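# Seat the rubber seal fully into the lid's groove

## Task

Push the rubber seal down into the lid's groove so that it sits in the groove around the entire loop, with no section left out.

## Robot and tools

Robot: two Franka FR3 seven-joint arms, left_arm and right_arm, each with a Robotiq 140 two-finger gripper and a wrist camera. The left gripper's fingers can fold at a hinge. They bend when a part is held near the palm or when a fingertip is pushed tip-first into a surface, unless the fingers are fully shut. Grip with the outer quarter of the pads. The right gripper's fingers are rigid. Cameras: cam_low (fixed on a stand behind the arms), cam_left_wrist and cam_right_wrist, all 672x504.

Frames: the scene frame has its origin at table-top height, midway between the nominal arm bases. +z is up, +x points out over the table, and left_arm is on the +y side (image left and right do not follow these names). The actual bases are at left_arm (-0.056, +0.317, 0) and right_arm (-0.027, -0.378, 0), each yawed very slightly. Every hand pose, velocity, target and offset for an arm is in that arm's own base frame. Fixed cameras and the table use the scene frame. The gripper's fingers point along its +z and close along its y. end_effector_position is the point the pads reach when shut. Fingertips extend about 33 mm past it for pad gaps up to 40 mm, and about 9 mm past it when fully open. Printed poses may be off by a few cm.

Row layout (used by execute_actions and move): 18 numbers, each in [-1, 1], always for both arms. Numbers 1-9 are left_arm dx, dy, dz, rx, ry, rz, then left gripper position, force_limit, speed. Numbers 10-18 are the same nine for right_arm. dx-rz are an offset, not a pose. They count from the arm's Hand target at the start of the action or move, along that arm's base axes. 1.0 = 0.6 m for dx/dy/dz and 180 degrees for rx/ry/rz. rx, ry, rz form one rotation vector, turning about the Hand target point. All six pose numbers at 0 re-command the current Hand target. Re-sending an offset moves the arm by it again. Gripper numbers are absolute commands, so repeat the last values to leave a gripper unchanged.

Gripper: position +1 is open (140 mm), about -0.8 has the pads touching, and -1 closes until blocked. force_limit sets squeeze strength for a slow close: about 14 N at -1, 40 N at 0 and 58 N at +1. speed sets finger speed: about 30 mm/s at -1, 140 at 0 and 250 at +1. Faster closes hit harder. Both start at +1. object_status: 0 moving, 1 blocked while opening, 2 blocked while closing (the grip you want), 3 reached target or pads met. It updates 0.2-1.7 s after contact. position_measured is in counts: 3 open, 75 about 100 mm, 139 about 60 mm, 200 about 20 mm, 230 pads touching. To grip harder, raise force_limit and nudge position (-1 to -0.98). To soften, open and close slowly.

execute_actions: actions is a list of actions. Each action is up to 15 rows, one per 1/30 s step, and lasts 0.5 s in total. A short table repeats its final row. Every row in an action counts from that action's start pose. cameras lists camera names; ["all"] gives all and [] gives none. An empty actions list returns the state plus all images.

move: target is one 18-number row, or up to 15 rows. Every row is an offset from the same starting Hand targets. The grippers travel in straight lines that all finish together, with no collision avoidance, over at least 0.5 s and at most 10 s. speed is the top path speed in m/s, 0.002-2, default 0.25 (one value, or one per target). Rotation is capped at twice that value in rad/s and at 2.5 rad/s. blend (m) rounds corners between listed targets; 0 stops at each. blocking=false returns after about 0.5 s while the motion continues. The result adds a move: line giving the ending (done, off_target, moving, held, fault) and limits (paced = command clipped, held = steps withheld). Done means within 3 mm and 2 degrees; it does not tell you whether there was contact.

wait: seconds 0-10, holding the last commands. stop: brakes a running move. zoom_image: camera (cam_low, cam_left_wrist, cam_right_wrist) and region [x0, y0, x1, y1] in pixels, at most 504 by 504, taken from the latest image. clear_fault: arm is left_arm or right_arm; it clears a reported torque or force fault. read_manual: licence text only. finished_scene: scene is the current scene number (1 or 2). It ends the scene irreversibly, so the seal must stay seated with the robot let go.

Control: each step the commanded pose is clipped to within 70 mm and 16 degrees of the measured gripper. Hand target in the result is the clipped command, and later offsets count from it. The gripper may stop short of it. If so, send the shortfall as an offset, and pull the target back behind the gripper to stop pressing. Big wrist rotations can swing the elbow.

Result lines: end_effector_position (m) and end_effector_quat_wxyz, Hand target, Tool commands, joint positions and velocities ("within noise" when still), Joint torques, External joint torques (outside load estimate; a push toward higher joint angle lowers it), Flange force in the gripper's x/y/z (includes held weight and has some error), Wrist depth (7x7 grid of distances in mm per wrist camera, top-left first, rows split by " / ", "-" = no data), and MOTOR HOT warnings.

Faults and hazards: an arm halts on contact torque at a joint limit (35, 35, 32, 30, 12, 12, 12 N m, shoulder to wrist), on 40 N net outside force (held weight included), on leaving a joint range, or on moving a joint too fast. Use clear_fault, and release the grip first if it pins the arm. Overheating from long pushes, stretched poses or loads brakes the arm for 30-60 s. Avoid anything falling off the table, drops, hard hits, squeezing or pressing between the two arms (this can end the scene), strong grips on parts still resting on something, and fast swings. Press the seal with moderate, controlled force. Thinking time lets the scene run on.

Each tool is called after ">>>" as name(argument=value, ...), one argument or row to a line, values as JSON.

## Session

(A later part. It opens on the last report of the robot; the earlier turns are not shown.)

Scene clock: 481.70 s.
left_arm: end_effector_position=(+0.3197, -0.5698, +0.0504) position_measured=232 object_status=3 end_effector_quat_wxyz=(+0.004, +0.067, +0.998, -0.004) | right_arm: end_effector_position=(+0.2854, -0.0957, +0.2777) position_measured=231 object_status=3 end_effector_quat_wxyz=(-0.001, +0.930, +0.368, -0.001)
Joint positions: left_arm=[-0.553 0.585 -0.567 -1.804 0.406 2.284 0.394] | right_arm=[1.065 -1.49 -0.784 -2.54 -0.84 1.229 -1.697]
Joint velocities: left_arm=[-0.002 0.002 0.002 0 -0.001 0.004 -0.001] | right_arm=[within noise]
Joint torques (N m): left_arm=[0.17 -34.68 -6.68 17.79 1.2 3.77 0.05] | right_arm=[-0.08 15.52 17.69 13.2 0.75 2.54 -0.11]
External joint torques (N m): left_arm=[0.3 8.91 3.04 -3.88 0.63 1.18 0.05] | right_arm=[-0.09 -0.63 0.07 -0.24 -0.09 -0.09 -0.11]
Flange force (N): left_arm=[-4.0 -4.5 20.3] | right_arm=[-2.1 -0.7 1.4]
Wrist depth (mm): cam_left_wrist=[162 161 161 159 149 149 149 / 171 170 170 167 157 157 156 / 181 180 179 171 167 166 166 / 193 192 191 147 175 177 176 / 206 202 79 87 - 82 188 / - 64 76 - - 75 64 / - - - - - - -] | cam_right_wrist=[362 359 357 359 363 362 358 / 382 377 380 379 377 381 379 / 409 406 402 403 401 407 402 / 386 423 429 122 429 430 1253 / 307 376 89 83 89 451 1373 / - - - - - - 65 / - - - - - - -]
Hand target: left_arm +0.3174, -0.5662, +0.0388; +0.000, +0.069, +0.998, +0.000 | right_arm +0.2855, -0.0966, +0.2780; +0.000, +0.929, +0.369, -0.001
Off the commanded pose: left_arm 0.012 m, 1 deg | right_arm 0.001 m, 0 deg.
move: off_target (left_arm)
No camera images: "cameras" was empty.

>>> move(
  target=[
    [0, 0, 0.025, 0, 0, 0, -1, -1, -0.3, 0,0,0,0,0,0,-0.81,-1,0.2],
    [0.005, 0.02, 0.025, 0, 0, 0, -1, -1, -0.3, 0,0,0,0,0,0,-0.81,-1,0.2],
    [0.005, 0.02, 0.0045, 0, 0, 0, -1, -1, -0.3, 0,0,0,0,0,0,-0.81,-1,0.2],
  ],
  speed=[0.04, 0.06, 0.03],
  cameras=["cam_left_wrist"],
)

>>> zoom_image(
  camera="cam_left_wrist",
  region=[230, 100, 390, 280],
)

Scene clock: 484.07 s.
left_arm: end_effector_position=(+0.3218, -0.5558, +0.0497) position_measured=232 object_status=3 end_effector_quat_wxyz=(+0.002, +0.069, +0.998, -0.002) | right_arm: end_effector_position=(+0.2854, -0.0957, +0.2777) position_measured=231 object_status=3 end_effector_quat_wxyz=(-0.001, +0.930, +0.368, -0.001)
Joint positions: left_arm=[-0.516 0.564 -0.585 -1.845 0.407 2.294 0.406] | right_arm=[1.065 -1.49 -0.784 -2.54 -0.84 1.229 -1.697]
Joint velocities: left_arm=[-0.003 -0.001 0.003 -0.001 0 0.005 -0.001] | right_arm=[within noise]
Joint torques (N m): left_arm=[0.11 -35.35 -7.55 19.07 1.09 3.74 -0.03] | right_arm=[-0.08 15.56 17.7 13.18 0.74 2.54 -0.11]
External joint torques (N m): left_arm=[0.01 7.03 1.94 -2.39 0.52 1.18 -0.03] | right_arm=[-0.09 -0.52 0.11 -0.25 -0.11 -0.09 -0.11]
Flange force (N): left_arm=[-4.6 -6.1 16.5] | right_arm=[-1.9 -0.7 1.3]
Wrist depth (mm): cam_left_wrist=[161 160 160 151 149 149 148 / 170 169 169 158 157 157 156 / 179 179 179 167 166 166 165 / 190 191 190 131 175 177 176 / 204 201 79 87 - 81 188 / - 64 76 - - 75 64 / - - - - - - -] | cam_right_wrist=[368 362 359 359 359 356 357 / 384 381 380 377 380 377 377 / 405 406 405 406 401 404 404 / 388 419 429 122 429 432 1253 / 308 375 89 83 89 448 1364 / - - - - - - 65 / - - - - - - -]
Hand target: left_arm +0.3204, -0.5542, +0.0415; +0.000, +0.069, +0.998, +0.000 | right_arm +0.2855, -0.0966, +0.2780; +0.000, +0.929, +0.369, -0.001
Off the commanded pose: left_arm 0.008 m, 0 deg | right_arm 0.001 m, 0 deg.
move: off_target (left_arm)
Images, in order (width x height): cam_left_wrist 672x504.

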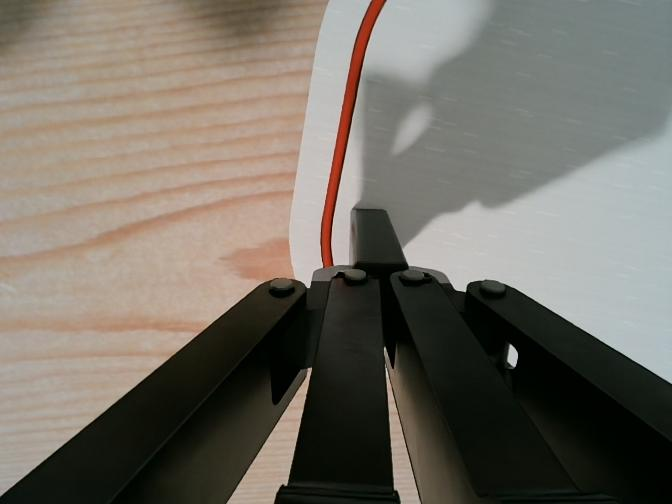

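Scaled by 2.800 from the camera's 672x504 image, which has a finer 960x720 frame.

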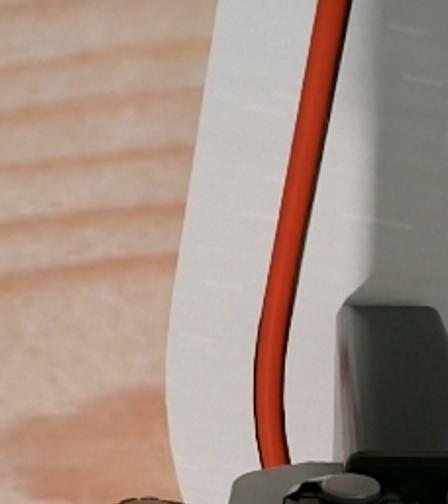

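>>> move(
  target=[
    [0, 0, 0.03, 0, 0, 0, -1, -1, -0.3, 0,0,0,0,0,0,-0.81,-1,0.2],
    [-0.0748, 0.0082, 0.03, 0, 0, -0.067, -1, -1, -0.3, 0,0,0,0,0,0,-0.81,-1,0.2],
  ],
  speed=[0.06, 0.1],
  cameras=["cam_left_wrist"],
)

>>> zoom_image(
  camera="cam_left_wrist",
  region=[260, 60, 460, 260],
)

Scene clock: 487.17 s.
left_arm: end_effector_position=(+0.2747, -0.5490, +0.0590) position_measured=232 object_status=3 end_effector_quat_wxyz=(-0.002, +0.169, +0.986, +0.000) | right_arm: end_effector_position=(+0.2854, -0.0957, +0.2777) position_measured=231 object_status=3 end_effector_quat_wxyz=(-0.001, +0.930, +0.368, -0.001)
Joint positions: left_arm=[-0.46 0.504 -0.692 -1.949 0.423 2.302 0.53] | right_arm=[1.065 -1.49 -0.784 -2.54 -0.84 1.229 -1.697]
Joint velocities: left_arm=[-0.001 -0.002 0.001 0 0.001 0.001 0.006] | right_arm=[within noise]
Joint torques (N m): left_arm=[1.14 -37.47 -10.32 20.25 0.84 2.84 0.29] | right_arm=[-0.04 15.49 17.73 13.19 0.75 2.54 -0.1]
External joint torques (N m): left_arm=[1.23 0.83 -0.24 -0.87 0.28 0.31 0.29] | right_arm=[-0.02 -0.61 0.09 -0.24 -0.09 -0.09 -0.1]
Flange force (N): left_arm=[1.5 4.4 1.0] | right_arm=[-1.9 -0.7 1.3]
Wrist depth (mm): cam_left_wrist=[169 169 169 167 159 160 162 / 178 180 179 170 166 166 167 / 189 189 188 176 175 176 175 / 199 200 200 147 184 186 185 / 213 210 79 87 - 81 196 / - 64 76 - - 75 64 / - - - - - - -] | cam_right_wrist=[357 360 363 358 356 360 358 / 386 382 380 380 380 382 378 / 409 403 402 404 406 407 404 / 391 423 432 122 429 434 1314 / 307 377 89 83 89 445 1339 / - - - - - - 62 / - - - - - - -]
Hand target: left_arm +0.2756, -0.5492, +0.0595; +0.000, +0.174, +0.985, +0.000 | right_arm +0.2855, -0.0966, +0.2780; +0.000, +0.929, +0.369, -0.001
Off the commanded pose: left_arm 0.001 m, 1 deg | right_arm 0.001 m, 0 deg.
move: done
Images, in order (width x height): cam_left_wrist 672x504.

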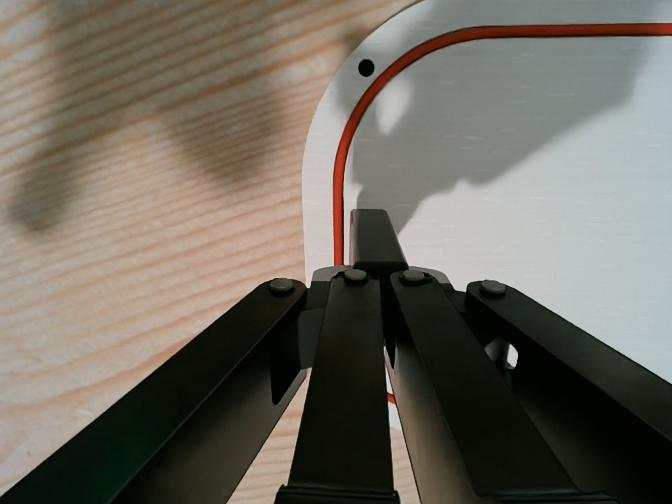

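Scaled by 2.520 from the camera's 672x504 image, which has a finer 960x720 frame.

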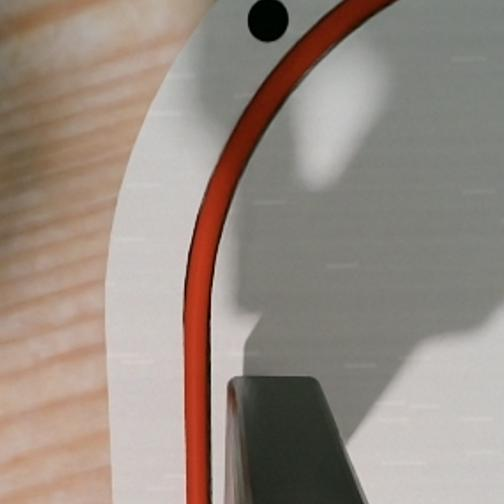

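>>> move(
  target=[
    [-0.0068, -0.0188, 0, 0, 0, 0, -1, -1, -0.3, 0,0,0,0,0,0,-0.81,-1,0.2],
    [-0.0068, -0.0188, -0.03, 0, 0, 0, -1, -1, -0.3, 0,0,0,0,0,0,-0.81,-1,0.2],
  ],
  speed=[0.08, 0.03],
  cameras=["cam_left_wrist"],
)

>>> zoom_image(
  camera="cam_left_wrist",
  region=[260, 60, 460, 260],
)

Scene clock: 489.03 s.
left_arm: end_effector_position=(+0.2735, -0.5628, +0.0506) position_measured=232 object_status=3 end_effector_quat_wxyz=(+0.004, +0.175, +0.984, -0.002) | right_arm: end_effector_position=(+0.2854, -0.0957, +0.2777) position_measured=231 object_status=3 end_effector_quat_wxyz=(-0.001, +0.930, +0.368, -0.001)
Joint positions: left_arm=[-0.511 0.538 -0.657 -1.915 0.443 2.313 0.519] | right_arm=[1.065 -1.49 -0.784 -2.54 -0.84 1.229 -1.697]
Joint velocities: left_arm=[0 0 0.001 0.001 0.001 0.004 -0.004] | right_arm=[within noise]
Joint torques (N m): left_arm=[-0.33 -31.44 -7.54 17.7 1.09 3.73 -0.24] | right_arm=[-0.06 15.57 17.73 13.2 0.75 2.55 -0.11]
External joint torques (N m): left_arm=[-0.32 8.59 2.68 -3.46 0.53 1.16 -0.24] | right_arm=[-0.04 -0.53 0.03 -0.27 -0.1 -0.09 -0.11]
Flange force (N): left_arm=[-5.7 -6.9 21.5] | right_arm=[-1.8 -0.6 1.4]
Wrist depth (mm): cam_left_wrist=[161 161 160 160 151 149 150 / 170 170 170 166 158 157 157 / 181 180 180 172 167 167 166 / 192 192 191 147 175 177 176 / 205 202 79 87 - 81 188 / - 64 76 - - 75 64 / - - - - - - -] | cam_right_wrist=[237 360 361 357 359 359 359 / 383 382 382 380 382 381 381 / 402 404 407 407 409 404 401 / 388 420 433 122 433 429 1218 / 309 372 89 83 89 449 1382 / - - - - - - 65 / - - - - - - -]
Hand target: left_arm +0.2715, -0.5605, +0.0415; +0.000, +0.174, +0.985, +0.000 | right_arm +0.2855, -0.0966, +0.2780; +0.000, +0.929, +0.369, -0.001
Off the commanded pose: left_arm 0.010 m, 1 deg | right_arm 0.001 m, 0 deg.
move: off_target (left_arm)
Images, in order (width x height): cam_left_wrist 672x504.

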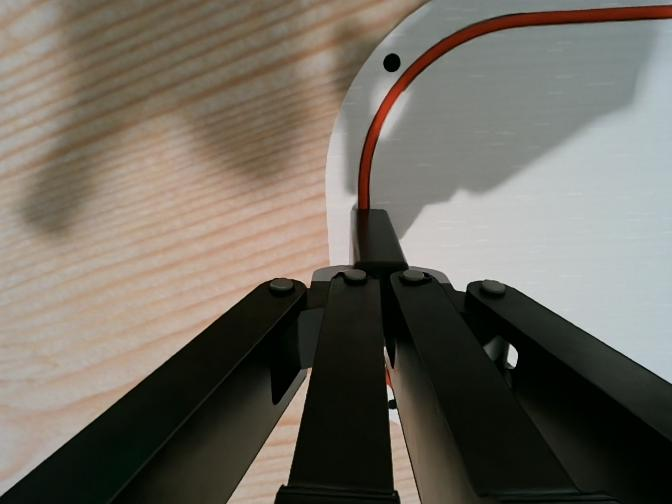

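Scaled by 2.520 from the camera's 672x504 image, which has a finer 960x720 frame.

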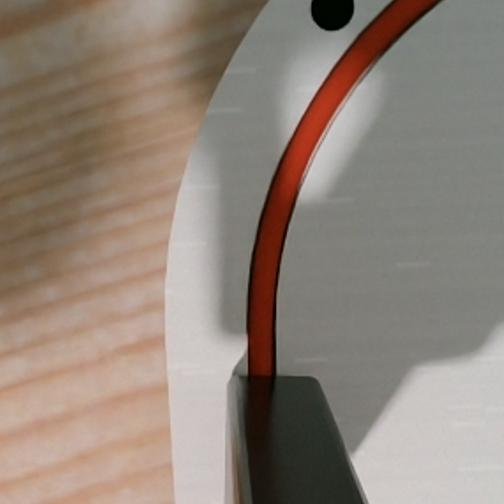

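>>> move(
  target=[
    [0, 0, 0.05, 0, 0, 0, -1, -1, -0.3, 0,0,0,0,0,0,-0.81,-1,0.2],
    [0.06, 0.17, 0.3, 0, 0, 0, -1, -1, -0.3, 0,0,0,0,0,0,-0.81,-1,0.2],
  ],
  speed=[0.08, 0.25],
  blend=[0.01, 0],
  cameras=["cam_left_wrist"],
)

>>> zoom_image(
  camera="cam_left_wrist",
  region=[220, 20, 370, 170],
)

>>> zoom_image(
  camera="cam_left_wrist",
  region=[360, 20, 510, 170],
)

>>> zoom_image(
  camera="cam_left_wrist",
  region=[400, 140, 550, 290],
)

Scene clock: 492.00 s.
left_arm: end_effector_position=(+0.3076, -0.4598, +0.2215) position_measured=232 object_status=3 end_effector_quat_wxyz=(+0.001, +0.172, +0.985, +0.000) | right_arm: end_effector_position=(+0.2854, -0.0957, +0.2777) position_measured=231 object_status=3 end_effector_quat_wxyz=(-0.001, +0.930, +0.368, -0.001)
Joint positions: left_arm=[-0.199 0.02 -0.787 -2.047 0.018 2.063 0.923] | right_arm=[1.065 -1.49 -0.784 -2.54 -0.84 1.229 -1.697]
Joint velocities: left_arm=[0.001 0.001 0.001 0.001 0 0 0.006] | right_arm=[within noise]
Joint torques (N m): left_arm=[1.17 -24.51 -0.37 23.48 0.3 2.25 0.27] | right_arm=[-0.1 15.55 17.71 13.24 0.76 2.54 -0.07]
External joint torques (N m): left_arm=[1.22 -0.4 0.12 -0.94 -0.38 -0.26 0.27] | right_arm=[-0.13 -0.5 0.12 -0.17 -0.09 -0.09 -0.07]
Flange force (N): left_arm=[5.0 5.9 -0.4] | right_arm=[-1.8 -0.6 1.1]
Wrist depth (mm): cam_left_wrist=[318 317 313 313 312 312 311 / 335 336 325 322 318 328 327 / 356 355 343 341 323 346 347 / 379 377 365 130 357 369 365 / 401 395 79 87 - 82 389 / - 64 76 - - 75 64 / - - - - - - -] | cam_right_wrist=[365 361 365 358 359 360 357 / 383 378 381 382 379 383 380 / 404 403 403 401 404 404 407 / 393 419 429 122 430 429 1253 / 308 378 89 83 89 90 1347 / - - - - - - 65 / - - - - - - -]
Hand target: left_arm +0.3075, -0.4585, +0.2215; +0.000, +0.174, +0.985, +0.000 | right_arm +0.2855, -0.0966, +0.2780; +0.000, +0.929, +0.369, -0.001
Off the commanded pose: left_arm 0.001 m, 0 deg | right_arm 0.001 m, 0 deg.
move: done
Images, in order (width x height): cam_left_wrist 672x504.

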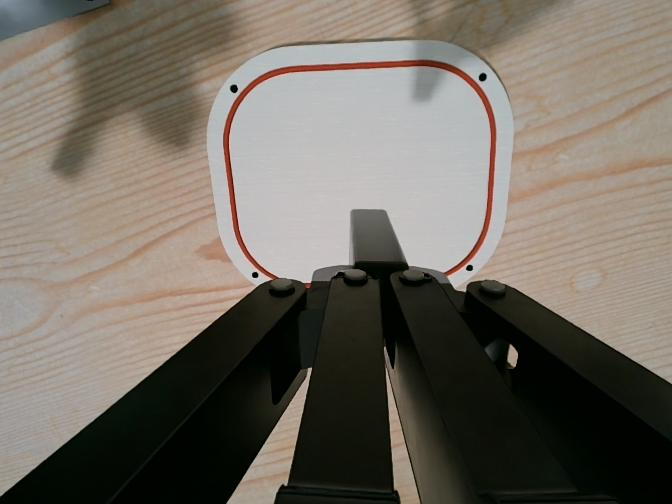

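Scaled by 3.360 from the camera's 672x504 image, which has a finer 960x720 frame.

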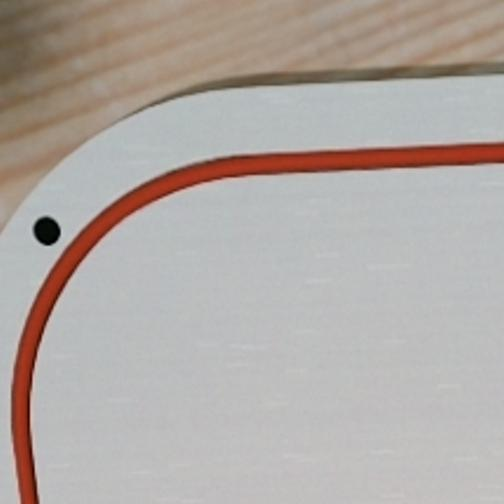

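Scaled by 3.360 from the camera's 672x504 image, which has a finer 960x720 frame.

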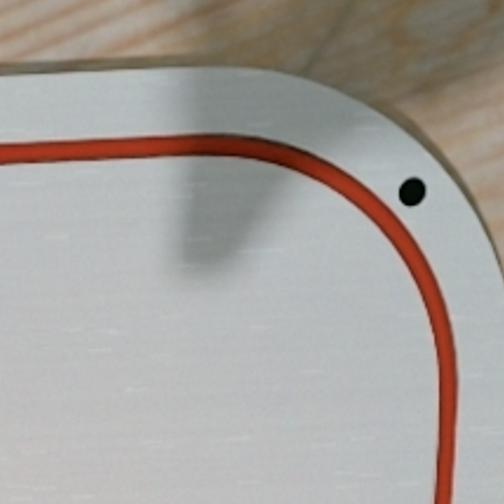

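Scaled by 3.360 from the camera's 672x504 image, which has a finer 960x720 frame.

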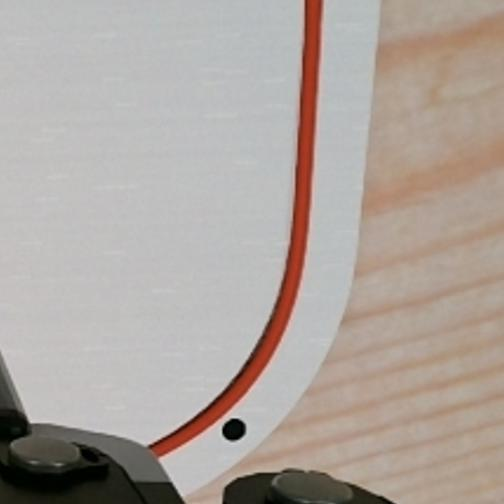

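>>> move(
  target=[
    [0.1125, 0.189, -0.1, 0, 0, 0, -1, -1, -0.3, 0,0,0,0,0,0,-0.81,-1,0.2],
    [0.1125, 0.189, -0.2, 0, 0, 0, -1, -1, -0.3, 0,0,0,0,0,0,-0.81,-1,0.2],
  ],
  speed=[0.25, 0.15],
  blend=[0.02, 0],
  cameras=["cam_left_wrist"],
)

>>> zoom_image(
  camera="cam_left_wrist",
  region=[230, 20, 480, 270],
)

Scene clock: 494.77 s.
left_arm: end_effector_position=(+0.3740, -0.3452, +0.1022) position_measured=232 object_status=3 end_effector_quat_wxyz=(-0.001, +0.173, +0.985, +0.000) | right_arm: end_effector_position=(+0.2854, -0.0957, +0.2777) position_measured=231 object_status=3 end_effector_quat_wxyz=(-0.001, +0.930, +0.368, -0.001)
Joint positions: left_arm=[-0.088 0.064 -0.657 -2.337 0.054 2.385 1.135] | right_arm=[1.065 -1.49 -0.784 -2.54 -0.84 1.229 -1.697]
Joint velocities: left_arm=[0 0 -0.001 0 -0.001 0.005 0.001] | right_arm=[within noise]
Joint torques (N m): left_arm=[0.7 -24.83 -1.19 21.3 0.87 2.79 -0.02] | right_arm=[-0.09 15.53 17.74 13.18 0.76 2.55 -0.11]
External joint torques (N m): left_arm=[0.66 1.1 -0.08 -0.46 0.34 0.3 -0.02] | right_arm=[-0.11 -0.56 0.14 -0.26 -0.09 -0.09 -0.11]
Flange force (N): left_arm=[-2.5 -0.5 4.2] | right_arm=[-2.1 -0.8 1.3]
Wrist depth (mm): cam_left_wrist=[200 200 199 201 208 206 206 / 207 209 210 214 220 219 217 / 233 225 220 223 231 229 229 / 235 238 236 131 243 244 242 / 256 247 79 87 - 81 255 / - 64 76 - - 75 64 / - - - - - - -] | cam_right_wrist=[358 358 359 362 357 357 357 / 382 383 382 379 382 380 381 / 403 407 404 404 405 401 402 / 390 419 431 122 428 429 1283 / 307 376 89 83 89 450 1299 / - - - - - - 65 / - - - - - - -]
Hand target: left_arm +0.3750, -0.3451, +0.1015; +0.000, +0.174, +0.985, +0.000 | right_arm +0.2855, -0.0966, +0.2780; +0.000, +0.929, +0.369, -0.001
Off the commanded pose: left_arm 0.001 m, 0 deg | right_arm 0.001 m, 0 deg.
move: done
Images, in order (width x height): cam_left_wrist 672x504.

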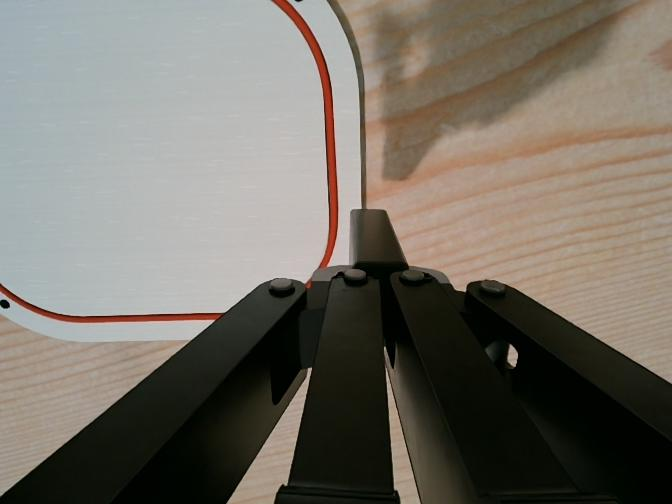

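Scaled by 2.016 from the camera's 672x504 image, which has a finer 960x720 frame.

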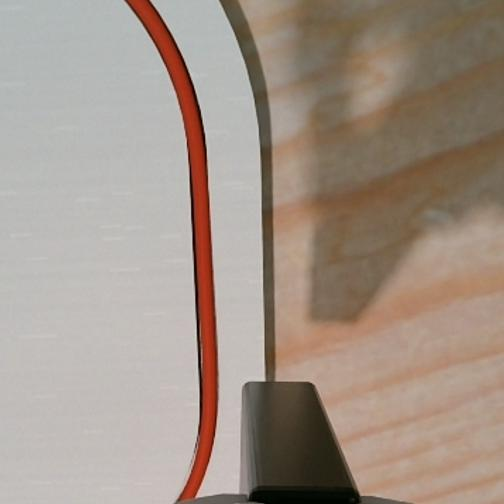

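>>> move(
  target=[
    [-0.0105, -0.029, -0.075, 0, 0, 0, -1, -1, -0.3, 0,0,0,0,0,0,-0.81,-1,0.2],
    [-0.0105, -0.029, -0.1, 0, 0, 0, -1, -1, -0.3, 0,0,0,0,0,0,-0.81,-1,0.2],
  ],
  speed=[0.1, 0.03],
  cameras=["cam_left_wrist"],
)

>>> zoom_image(
  camera="cam_left_wrist",
  region=[260, 60, 460, 260],
)

Scene clock: 497.20 s.
left_arm: end_effector_position=(+0.3710, -0.3657, +0.0492) position_measured=232 object_status=3 end_effector_quat_wxyz=(+0.005, +0.177, +0.984, -0.001) | right_arm: end_effector_position=(+0.2854, -0.0957, +0.2777) position_measured=231 object_status=3 end_effector_quat_wxyz=(-0.001, +0.930, +0.368, -0.001)
Joint positions: left_arm=[-0.17 0.219 -0.6 -2.33 0.216 2.51 0.993] | right_arm=[1.065 -1.49 -0.784 -2.54 -0.84 1.229 -1.697]
Joint velocities: left_arm=[0.001 0 -0.001 0 0.001 0.002 -0.006] | right_arm=[within noise]
Joint torques (N m): left_arm=[1.36 -22.51 -1.05 16.71 1.16 3.45 -0.15] | right_arm=[-0.08 15.53 17.7 13.15 0.76 2.55 -0.1]
External joint torques (N m): left_arm=[1.4 7.58 2.61 -3.35 0.7 0.92 -0.15] | right_arm=[-0.07 -0.54 0.09 -0.3 -0.09 -0.08 -0.1]
Flange force (N): left_arm=[-9.8 -2.0 25.3] | right_arm=[-1.9 -0.8 1.4]
Wrist depth (mm): cam_left_wrist=[- 150 150 150 159 159 158 / 160 159 159 158 168 168 168 / 169 169 168 166 176 178 177 / 182 179 179 147 187 190 189 / 193 189 79 87 - 81 198 / - 64 76 - - 75 64 / - - - - - - -] | cam_right_wrist=[367 359 358 358 359 360 359 / 382 379 382 382 381 380 378 / 402 408 401 405 401 404 401 / 390 415 429 122 432 430 1291 / 308 374 89 83 89 445 1418 / - - - - - - 65 / - - - - - - -]
Hand target: left_arm +0.3687, -0.3625, +0.0415; +0.000, +0.174, +0.985, +0.000 | right_arm +0.2855, -0.0966, +0.2780; +0.000, +0.929, +0.369, -0.001
Off the commanded pose: left_arm 0.009 m, 1 deg | right_arm 0.001 m, 0 deg.
move: off_target (left_arm)
Images, in order (width x height): cam_left_wrist 672x504.

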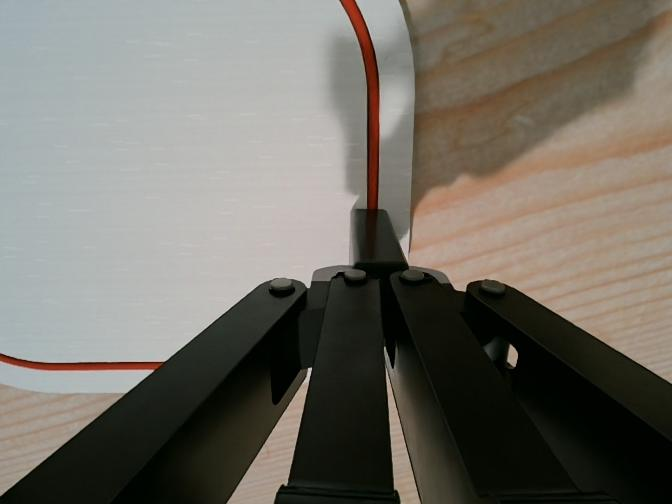

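Scaled by 2.520 from the camera's 672x504 image, which has a finer 960x720 frame.

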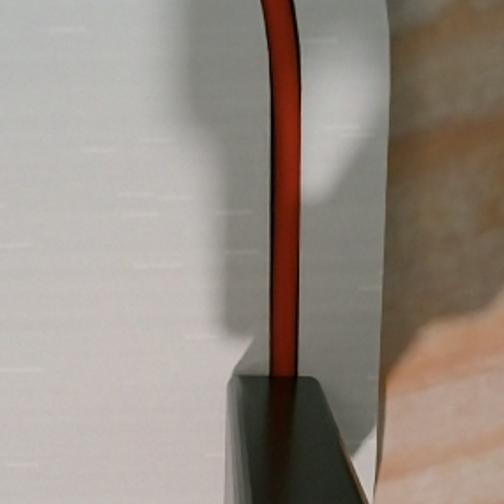

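>>> move(
  target=[
    [0, 0, 0.022, 0, 0, 0, -1, -1, -0.3, 0,0,0,0,0,0,-0.81,-1,0.2],
    [-0.0353, 0.0145, 0.022, 0, 0, 0, -1, -1, -0.3, 0,0,0,0,0,0,-0.81,-1,0.2],
    [-0.0353, 0.0145, 0.0038, 0, 0, 0, -1, -1, -0.3, 0,0,0,0,0,0,-0.81,-1,0.2],
  ],
  speed=[0.06, 0.08, 0.03],
  cameras=[],
)

>>> move(
  target=[
    [0, 0, 0.018, 0, 0, 0, -1, -1, -0.3, 0,0,0,0,0,0,-0.81,-1,0.2],
    [-0.0348, 0.0117, 0.018, 0, 0, 0.0167, -1, -1, -0.3, 0,0,0,0,0,0,-0.81,-1,0.2],
    [-0.0348, 0.0117, 0, 0, 0, 0.0167, -1, -1, -0.3, 0,0,0,0,0,0,-0.81,-1,0.2],
  ],
  speed=[0.06, 0.08, 0.03],
  cameras=["cam_left_wrist"],
)

>>> zoom_image(
  camera="cam_left_wrist",
  region=[260, 60, 460, 260],
)

Scene clock: 499.90 s.
left_arm: end_effector_position=(+0.3487, -0.3559, +0.0491) position_measured=232 object_status=3 end_effector_quat_wxyz=(+0.003, +0.177, +0.984, +0.000) | right_arm: end_effector_position=(+0.2854, -0.0957, +0.2777) position_measured=231 object_status=3 end_effector_quat_wxyz=(-0.001, +0.930, +0.368, -0.001)
Joint positions: left_arm=[-0.155 0.16 -0.631 -2.405 0.169 2.533 1.008] | right_arm=[1.065 -1.49 -0.784 -2.54 -0.84 1.229 -1.697]
Joint velocities: left_arm=[-0.001 0 0.001 -0.001 0.003 0.004 -0.006] | right_arm=[within noise]
Joint torques (N m): left_arm=[1.2 -21.97 -0.8 17.23 1.05 3.39 -0.28] | right_arm=[-0.07 15.54 17.69 13.19 0.76 2.56 -0.1]
External joint torques (N m): left_arm=[1.26 5.48 1.94 -2.52 0.61 0.89 -0.28] | right_arm=[-0.03 -0.54 0.09 -0.28 -0.08 -0.07 -0.1]
Flange force (N): left_arm=[-8.3 -2.0 21.1] | right_arm=[-1.8 -0.8 1.3]
Wrist depth (mm): cam_left_wrist=[- 151 150 152 160 160 159 / 160 160 160 158 169 168 168 / 169 169 168 168 177 178 177 / 182 180 179 147 188 189 188 / 192 189 79 87 - 81 197 / - 64 76 - - 75 64 / - - - - - - -] | cam_right_wrist=[363 359 356 357 357 360 358 / 382 379 384 380 377 378 382 / 406 404 405 404 402 404 409 / 389 422 434 122 429 430 1253 / 305 377 89 83 89 89 1382 / - - - - - - 65 / - - - - - - -]
Hand target: left_arm +0.3475, -0.3538, +0.0438; +0.000, +0.174, +0.985, +0.000 | right_arm +0.2855, -0.0966, +0.2780; +0.000, +0.929, +0.369, -0.001
Off the commanded pose: left_arm 0.006 m, 1 deg | right_arm 0.001 m, 0 deg.
move: off_target (left_arm)
No camera images: "cameras" was empty.

Scene clock: 502.40 s.
left_arm: end_effector_position=(+0.3282, -0.3483, +0.0489) position_measured=232 object_status=3 end_effector_quat_wxyz=(+0.003, +0.151, +0.989, +0.000) | right_arm: end_effector_position=(+0.2854, -0.0957, +0.2777) position_measured=231 object_status=3 end_effector_quat_wxyz=(-0.001, +0.930, +0.368, -0.001)
Joint positions: left_arm=[-0.156 0.103 -0.65 -2.473 0.119 2.556 0.972] | right_arm=[1.065 -1.49 -0.784 -2.54 -0.84 1.229 -1.697]
Joint velocities: left_arm=[-0.001 -0.001 0 0 -0.001 0 -0.005] | right_arm=[within noise]
Joint torques (N m): left_arm=[1.15 -19.49 -0.06 16.92 0.97 3.64 -0.27] | right_arm=[-0.1 15.53 17.72 13.17 0.75 2.55 -0.1]
External joint torques (N m): left_arm=[1.08 5.79 1.59 -2.59 0.55 1.14 -0.27] | right_arm=[-0.08 -0.52 0.13 -0.31 -0.1 -0.08 -0.1]
Flange force (N): left_arm=[-9.4 -3.6 23.9] | right_arm=[-1.9 -0.9 1.4]
Wrist depth (mm): cam_left_wrist=[- 153 153 159 160 160 160 / 160 160 158 159 169 168 168 / 169 169 169 168 178 178 178 / 182 180 179 147 188 189 189 / 191 188 79 87 - 81 199 / - 64 76 - - 75 64 / - - - - - - -] | cam_right_wrist=[368 361 359 358 355 358 358 / 382 382 380 378 381 379 380 / 407 404 406 405 407 406 401 / 386 421 435 122 430 429 1283 / 308 376 89 83 89 449 1400 / - - - - - - 65 / - - - - - - -]
Hand target: left_arm +0.3266, -0.3468, +0.0438; +0.000, +0.148, +0.989, +0.000 | right_arm +0.2855, -0.0966, +0.2780; +0.000, +0.929, +0.369, -0.001
Off the commanded pose: left_arm 0.006 m, 1 deg | right_arm 0.001 m, 0 deg.
move: off_target (left_arm)
Images, in order (width x height): cam_left_wrist 672x504.

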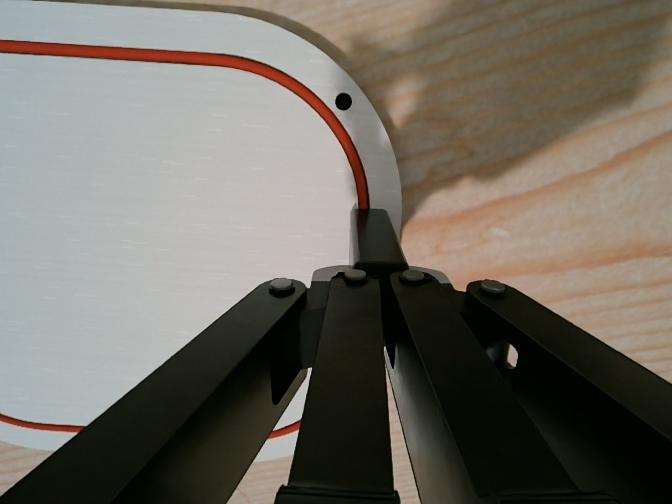

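Scaled by 2.520 from the camera's 672x504 image, which has a finer 960x720 frame.

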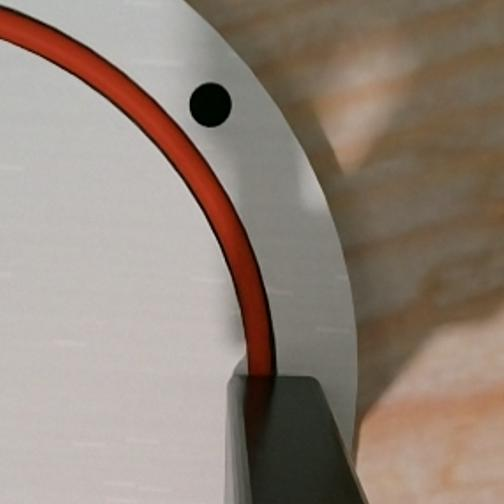

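>>> move(
  target=[
    [0, 0, 0.018, 0, 0, 0, -1, -1, -0.3, 0,0,0,0,0,0,-0.81,-1,0.2],
    [-0.0333, 0.0052, 0.018, 0, 0, 0.0778, -1, -1, -0.3, 0,0,0,0,0,0,-0.81,-1,0.2],
    [-0.0333, 0.0052, 0.0008, 0, 0, 0.0778, -1, -1, -0.3, 0,0,0,0,0,0,-0.81,-1,0.2],
  ],
  speed=[0.06, 0.08, 0.03],
  cameras=["cam_left_wrist"],
)

>>> zoom_image(
  camera="cam_left_wrist",
  region=[260, 60, 460, 260],
)

Scene clock: 509.57 s.
left_arm: end_effector_position=(+0.3081, -0.3448, +0.0488) position_measured=232 object_status=3 end_effector_quat_wxyz=(+0.002, +0.029, +1.000, +0.000) | right_arm: end_effector_position=(+0.2854, -0.0957, +0.2777) position_measured=231 object_status=3 end_effector_quat_wxyz=(-0.001, +0.930, +0.368, -0.001)
Joint positions: left_arm=[-0.183 0.054 -0.653 -2.527 0.066 2.573 0.738] | right_arm=[1.065 -1.49 -0.784 -2.54 -0.84 1.229 -1.697]
Joint velocities: left_arm=[0 0.001 0 0 -0.001 0 -0.005] | right_arm=[within noise]
Joint torques (N m): left_arm=[1.23 -18.35 0.17 16.88 0.88 3.65 -0.27] | right_arm=[-0.1 15.56 17.72 13.19 0.75 2.57 -0.13]
External joint torques (N m): left_arm=[1.26 5.33 1.07 -2.46 0.47 1.12 -0.27] | right_arm=[-0.16 -0.59 0.08 -0.23 -0.1 -0.07 -0.13]
Flange force (N): left_arm=[-7.9 -5.6 23.0] | right_arm=[-2.1 -0.7 1.4]
Wrist depth (mm): cam_left_wrist=[- 150 158 160 161 160 160 / 159 159 159 162 169 169 168 / 168 169 168 167 177 179 179 / 182 177 179 147 188 189 188 / 191 188 79 87 - 81 199 / - 64 76 - - 75 64 / - - - - - - -] | cam_right_wrist=[363 358 360 356 359 356 356 / 379 379 383 377 379 379 377 / 407 406 403 401 406 405 404 / 386 420 435 122 431 430 1261 / 307 371 89 83 89 97 1382 / - - - - - - 65 / - - - - - - -]
Hand target: left_arm +0.3066, -0.3437, +0.0443; +0.000, +0.026, +1.000, +0.000 | right_arm +0.2855, -0.0966, +0.2780; +0.000, +0.929, +0.369, -0.001
Off the commanded pose: left_arm 0.005 m, 0 deg | right_arm 0.001 m, 0 deg.
move: off_target (left_arm)
Images, in order (width x height): cam_left_wrist 672x504.

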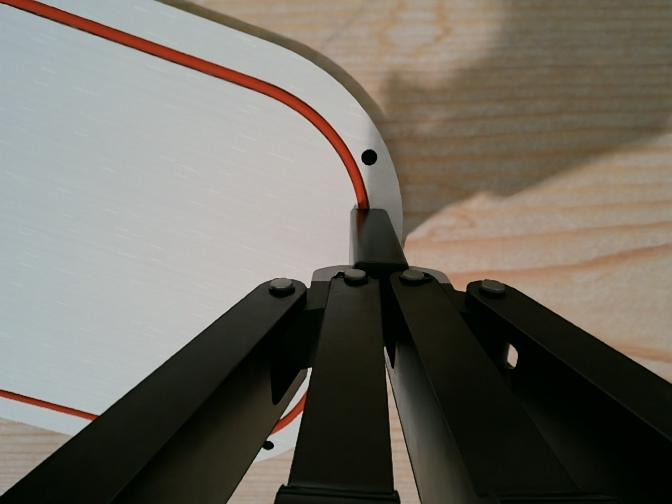

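Scaled by 2.520 from the camera's 672x504 image, which has a finer 960x720 frame.

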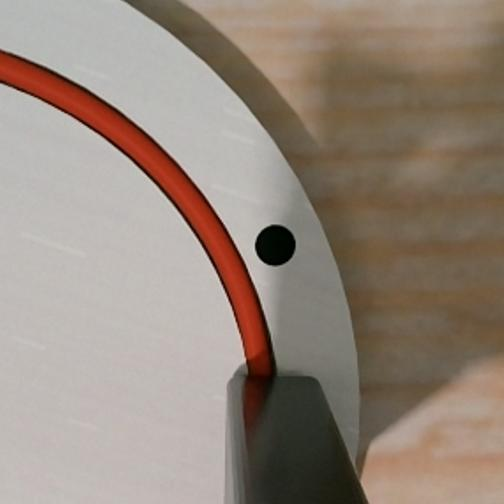

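>>> move(
  target=[
    [0, 0, 0.018, 0, 0, 0, -1, -1, -0.3, 0,0,0,0,0,0,-0.81,-1,0.2],
    [-0.0337, -0.0043, 0.018, 0, 0, 0.111, -1, -1, -0.3, 0,0,0,0,0,0,-0.81,-1,0.2],
    [-0.0337, -0.0043, 0, 0, 0, 0.111, -1, -1, -0.3, 0,0,0,0,0,0,-0.81,-1,0.2],
  ],
  speed=[0.06, 0.25, 0.03],
  cameras=["cam_left_wrist"],
)

>>> zoom_image(
  camera="cam_left_wrist",
  region=[260, 60, 460, 260],
)

Scene clock: 513.30 s.
left_arm: end_effector_position=(+0.2878, -0.3475, +0.0487) position_measured=232 object_status=3 end_effector_quat_wxyz=(+0.002, -0.145, +0.989, -0.001) | right_arm: end_effector_position=(+0.2854, -0.0957, +0.2777) position_measured=231 object_status=3 end_effector_quat_wxyz=(-0.001, +0.930, +0.368, -0.001)
Joint positions: left_arm=[-0.205 0.02 -0.672 -2.564 0.029 2.583 0.379] | right_arm=[1.065 -1.49 -0.784 -2.54 -0.84 1.229 -1.697]
Joint velocities: left_arm=[-0.001 0.001 -0.001 0.001 0 0 -0.006] | right_arm=[within noise]
Joint torques (N m): left_arm=[1.61 -17 0.53 16.61 0.91 3.73 -0.2] | right_arm=[-0.11 15.48 17.74 13.18 0.75 2.54 -0.13]
External joint torques (N m): left_arm=[1.67 5.38 0.92 -2.64 0.5 1.16 -0.2] | right_arm=[-0.15 -0.56 0.13 -0.28 -0.1 -0.1 -0.13]
Flange force (N): left_arm=[-6.0 -8.4 24.5] | right_arm=[-2.2 -0.8 1.4]
Wrist depth (mm): cam_left_wrist=[- 151 152 161 160 159 160 / 159 157 158 162 169 169 168 / 171 168 169 168 178 179 177 / 181 178 178 147 188 190 189 / 189 188 79 87 - 81 199 / - 64 76 - - 75 64 / - - - - - - -] | cam_right_wrist=[363 361 360 358 359 355 356 / 382 379 382 381 378 381 377 / 404 404 406 404 404 402 403 / 388 420 433 122 432 430 1291 / 307 375 89 83 89 449 1356 / - - - - - - 62 / - - - - - - -]
Hand target: left_arm +0.2864, -0.3463, +0.0443; +0.000, -0.148, +0.989, +0.000 | right_arm +0.2855, -0.0966, +0.2780; +0.000, +0.929, +0.369, -0.001
Off the commanded pose: left_arm 0.005 m, 0 deg | right_arm 0.001 m, 0 deg.
move: off_target (left_arm)
Images, in order (width x height): cam_left_wrist 672x504.

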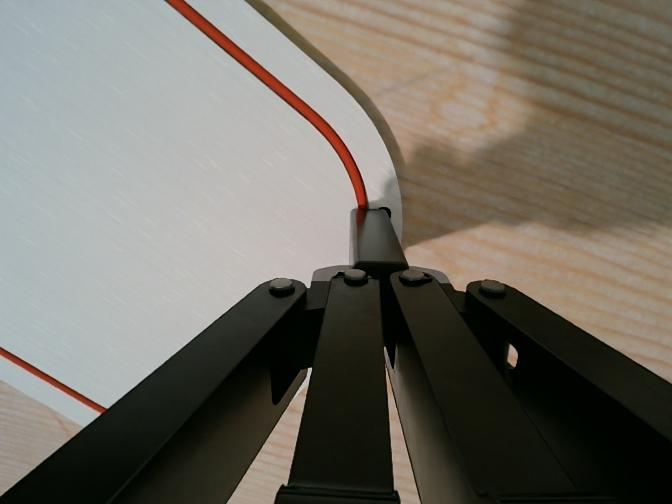

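Scaled by 2.520 from the camera's 672x504 image, which has a finer 960x720 frame.

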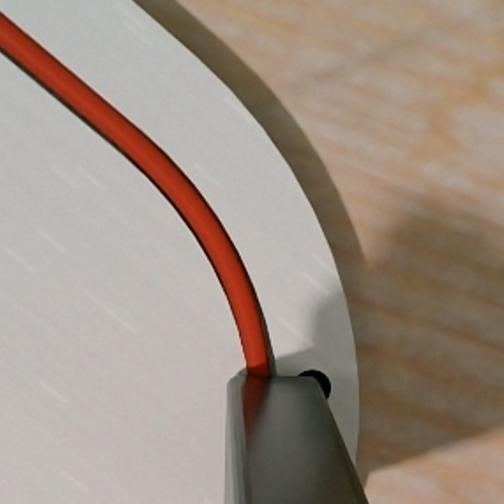

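>>> move(
  target=[
    [0, 0, 0.018, 0, 0, 0, -1, -1, -0.3, 0,0,0,0,0,0,-0.81,-1,0.2],
    [-0.03, -0.0162, 0.018, 0, 0, 0.105, -1, -1, -0.3, 0,0,0,0,0,0,-0.81,-1,0.2],
    [-0.03, -0.0162, 0, 0, 0, 0.105, -1, -1, -0.3, 0,0,0,0,0,0,-0.81,-1,0.2],
  ],
  speed=[0.06, 0.25, 0.03],
  cameras=["cam_left_wrist"],
)

>>> zoom_image(
  camera="cam_left_wrist",
  region=[260, 60, 460, 260],
)

Scene clock: 517.00 s.
left_arm: end_effector_position=(+0.2696, -0.3575, +0.0487) position_measured=232 object_status=3 end_effector_quat_wxyz=(+0.002, -0.305, +0.952, -0.002) | right_arm: end_effector_position=(+0.2854, -0.0957, +0.2777) position_measured=231 object_status=3 end_effector_quat_wxyz=(-0.001, +0.930, +0.368, -0.001)
Joint positions: left_arm=[-0.22 0.009 -0.705 -2.575 0.017 2.587 0.012] | right_arm=[1.065 -1.49 -0.784 -2.54 -0.84 1.229 -1.697]
Joint velocities: left_arm=[0.001 -0.001 0 0 0.001 0 -0.006] | right_arm=[within noise]
Joint torques (N m): left_arm=[1.94 -16.14 1.04 16.42 0.96 3.8 -0.24] | right_arm=[-0.07 15.52 17.73 13.19 0.76 2.54 -0.12]
External joint torques (N m): left_arm=[2 5.35 1.24 -2.75 0.56 1.2 -0.24] | right_arm=[-0.05 -0.58 0.13 -0.25 -0.09 -0.09 -0.12]
Flange force (N): left_arm=[-3.2 -11.0 26.1] | right_arm=[-2.0 -0.8 1.3]
Wrist depth (mm): cam_left_wrist=[148 150 150 159 159 160 159 / 159 158 158 161 169 168 168 / 169 168 168 167 179 178 178 / 182 178 178 147 187 190 189 / 191 189 79 87 - 81 199 / - 64 76 - - 75 64 / - - - - - - -] | cam_right_wrist=[359 364 359 359 363 358 358 / 380 380 381 381 379 382 381 / 403 404 405 404 403 404 403 / 390 420 436 122 432 431 1299 / 307 374 89 83 89 451 1409 / - - - - - - 62 / - - - - - - -]
Hand target: left_arm +0.2684, -0.3560, +0.0443; +0.000, -0.308, +0.951, +0.000 | right_arm +0.2855, -0.0966, +0.2780; +0.000, +0.929, +0.369, -0.001
Off the commanded pose: left_arm 0.005 m, 0 deg | right_arm 0.001 m, 0 deg.
move: off_target (left_arm)
Images, in order (width x height): cam_left_wrist 672x504.

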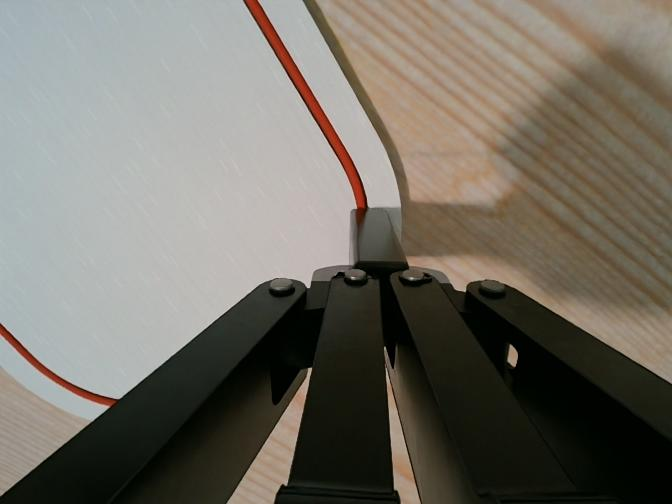

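Scaled by 2.520 from the camera's 672x504 image, which has a finer 960x720 frame.

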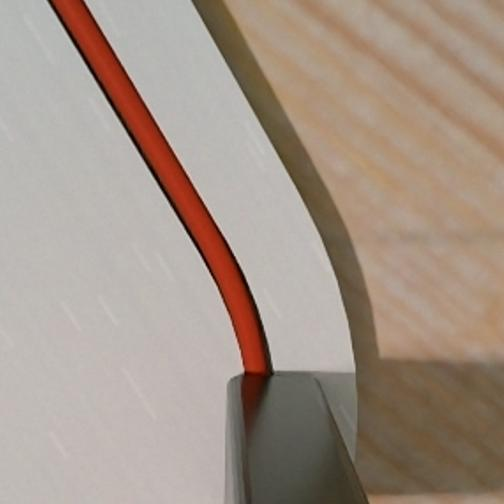

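>>> move(
  target=[
    [0, 0, 0.018, 0, 0, 0, -1, -1, -0.3, 0,0,0,0,0,0,-0.81,-1,0.2],
    [-0.0228, -0.0255, 0.018, 0, 0, 0.111, -1, -1, -0.3, 0,0,0,0,0,0,-0.81,-1,0.2],
    [-0.0228, -0.0255, 0.0015, 0, 0, 0.111, -1, -1, -0.3, 0,0,0,0,0,0,-0.81,-1,0.2],
  ],
  speed=[0.06, 0.25, 0.03],
  cameras=["cam_left_wrist"],
)

>>> zoom_image(
  camera="cam_left_wrist",
  region=[260, 60, 460, 260],
)

Scene clock: 520.73 s.
left_arm: end_effector_position=(+0.2548, -0.3718, +0.0487) position_measured=232 object_status=3 end_effector_quat_wxyz=(+0.002, -0.466, +0.885, +0.000) | right_arm: end_effector_position=(+0.2854, -0.0957, +0.2777) position_measured=231 object_status=3 end_effector_quat_wxyz=(-0.001, +0.930, +0.368, -0.001)
Joint positions: left_arm=[-0.232 0.021 -0.736 -2.562 0.033 2.578 -0.393] | right_arm=[1.065 -1.49 -0.784 -2.54 -0.84 1.229 -1.697]
Joint velocities: left_arm=[-0.002 0.001 0.001 0.002 0.001 0 -0.005] | right_arm=[within noise]
Joint torques (N m): left_arm=[2.29 -16.32 1.37 17.12 1.19 4.12 -0.28] | right_arm=[-0.08 15.45 17.68 13.19 0.76 2.55 -0.13]
External joint torques (N m): left_arm=[2.32 4.99 1.78 -2.16 0.78 1.49 -0.28] | right_arm=[-0.05 -0.63 0.06 -0.26 -0.09 -0.09 -0.13]
Flange force (N): left_arm=[1.3 -13.7 27.2] | right_arm=[-2.0 -0.7 1.5]
Wrist depth (mm): cam_left_wrist=[148 149 149 149 159 159 159 / 158 158 158 157 168 168 168 / 168 167 167 167 179 178 179 / 181 178 178 147 188 190 190 / 191 188 79 87 - 81 201 / - 64 75 - - 75 64 / - - - - - - -] | cam_right_wrist=[364 359 357 358 357 359 359 / 384 378 381 380 382 377 379 / 405 404 407 404 402 407 404 / 388 420 427 122 433 429 1268 / 308 375 89 83 89 450 1487 / - - - - - - 65 / - - - - - - -]
Hand target: left_arm +0.2547, -0.3713, +0.0452; +0.000, -0.468, +0.884, +0.000 | right_arm +0.2855, -0.0966, +0.2780; +0.000, +0.929, +0.369, -0.001
Off the commanded pose: left_arm 0.004 m, 0 deg | right_arm 0.001 m, 0 deg.
move: off_target (left_arm)
Images, in order (width x height): cam_left_wrist 672x504.

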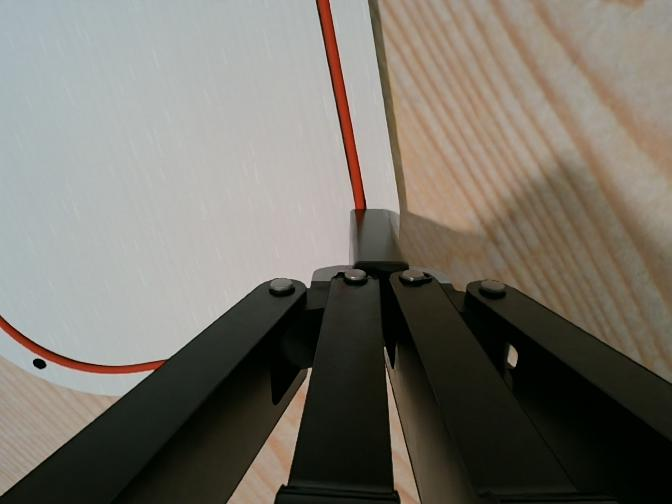

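Scaled by 2.520 from the camera's 672x504 image, which has a finer 960x720 frame.

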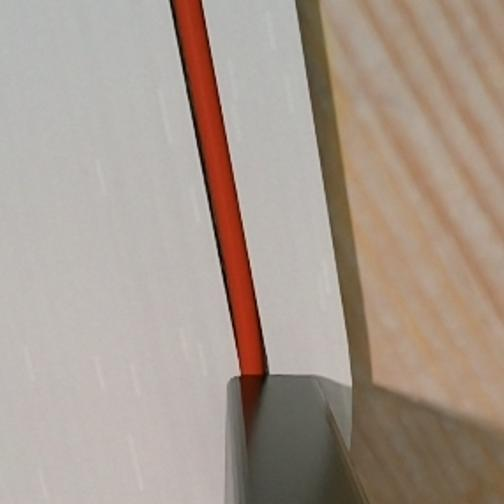

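>>> move(
  target=[
    [0, 0, 0.018, 0, 0, 0, -1, -1, -0.3, 0,0,0,0,0,0,-0.81,-1,0.2],
    [-0.0153, -0.0378, 0.018, 0, 0, 0.0556, -1, -1, -0.3, 0,0,0,0,0,0,-0.81,-1,0.2],
    [-0.0153, -0.0378, 0.001, 0, 0, 0.0556, -1, -1, -0.3, 0,0,0,0,0,0,-0.81,-1,0.2],
  ],
  speed=[0.06, 0.2, 0.03],
  cameras=["cam_left_wrist"],
)

>>> zoom_image(
  camera="cam_left_wrist",
  region=[260, 60, 460, 260],
)

Scene clock: 524.30 s.
left_arm: end_effector_position=(+0.2464, -0.3941, +0.0490) position_measured=232 object_status=3 end_effector_quat_wxyz=(+0.002, -0.542, +0.840, -0.001) | right_arm: end_effector_position=(+0.2854, -0.0957, +0.2777) position_measured=231 object_status=3 end_effector_quat_wxyz=(-0.001, +0.930, +0.368, -0.001)
Joint positions: left_arm=[-0.264 0.068 -0.741 -2.515 0.09 2.565 -0.653] | right_arm=[1.065 -1.49 -0.784 -2.54 -0.84 1.229 -1.697]
Joint velocities: left_arm=[-0.001 0 -0.002 -0.002 0 0.001 -0.007] | right_arm=[within noise]
Joint torques (N m): left_arm=[0.89 -18.4 -0.35 17.56 0.95 3.85 -0.14] | right_arm=[-0.09 15.56 17.71 13.2 0.77 2.54 -0.1]
External joint torques (N m): left_arm=[0.76 4.3 0.77 -2.02 0.53 1.18 -0.14] | right_arm=[-0.06 -0.54 0.09 -0.28 -0.08 -0.09 -0.1]
Flange force (N): left_arm=[4.1 -7.9 20.8] | right_arm=[-1.9 -0.8 1.3]
Wrist depth (mm): cam_left_wrist=[148 149 149 149 160 158 159 / 159 158 158 157 168 168 168 / 168 168 167 166 178 178 178 / 181 179 179 148 188 190 189 / 190 188 79 87 - 82 200 / - 64 76 - - 75 64 / - - - - - - -] | cam_right_wrist=[360 362 357 358 359 360 359 / 382 382 384 377 379 380 377 / 405 403 402 404 404 407 404 / 390 420 429 122 434 430 1261 / 309 374 89 83 89 443 1400 / - - - - - - 65 / - - - - - - -]
Hand target: left_arm +0.2456, -0.3940, +0.0458; +0.000, -0.544, +0.839, +0.000 | right_arm +0.2855, -0.0966, +0.2780; +0.000, +0.929, +0.369, -0.001
Off the commanded pose: left_arm 0.003 m, 0 deg | right_arm 0.001 m, 0 deg.
move: done
Images, in order (width x height): cam_left_wrist 672x504.

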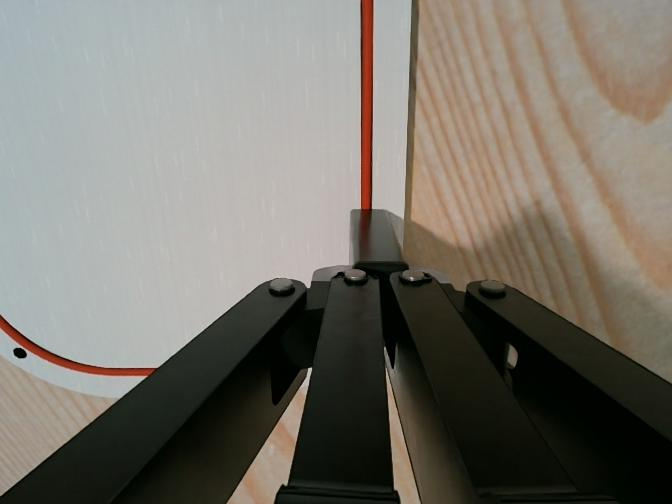

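Scaled by 2.520 from the camera's 672x504 image, which has a finer 960x720 frame.

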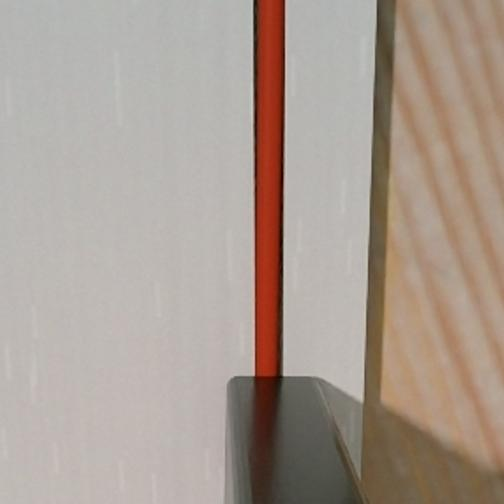

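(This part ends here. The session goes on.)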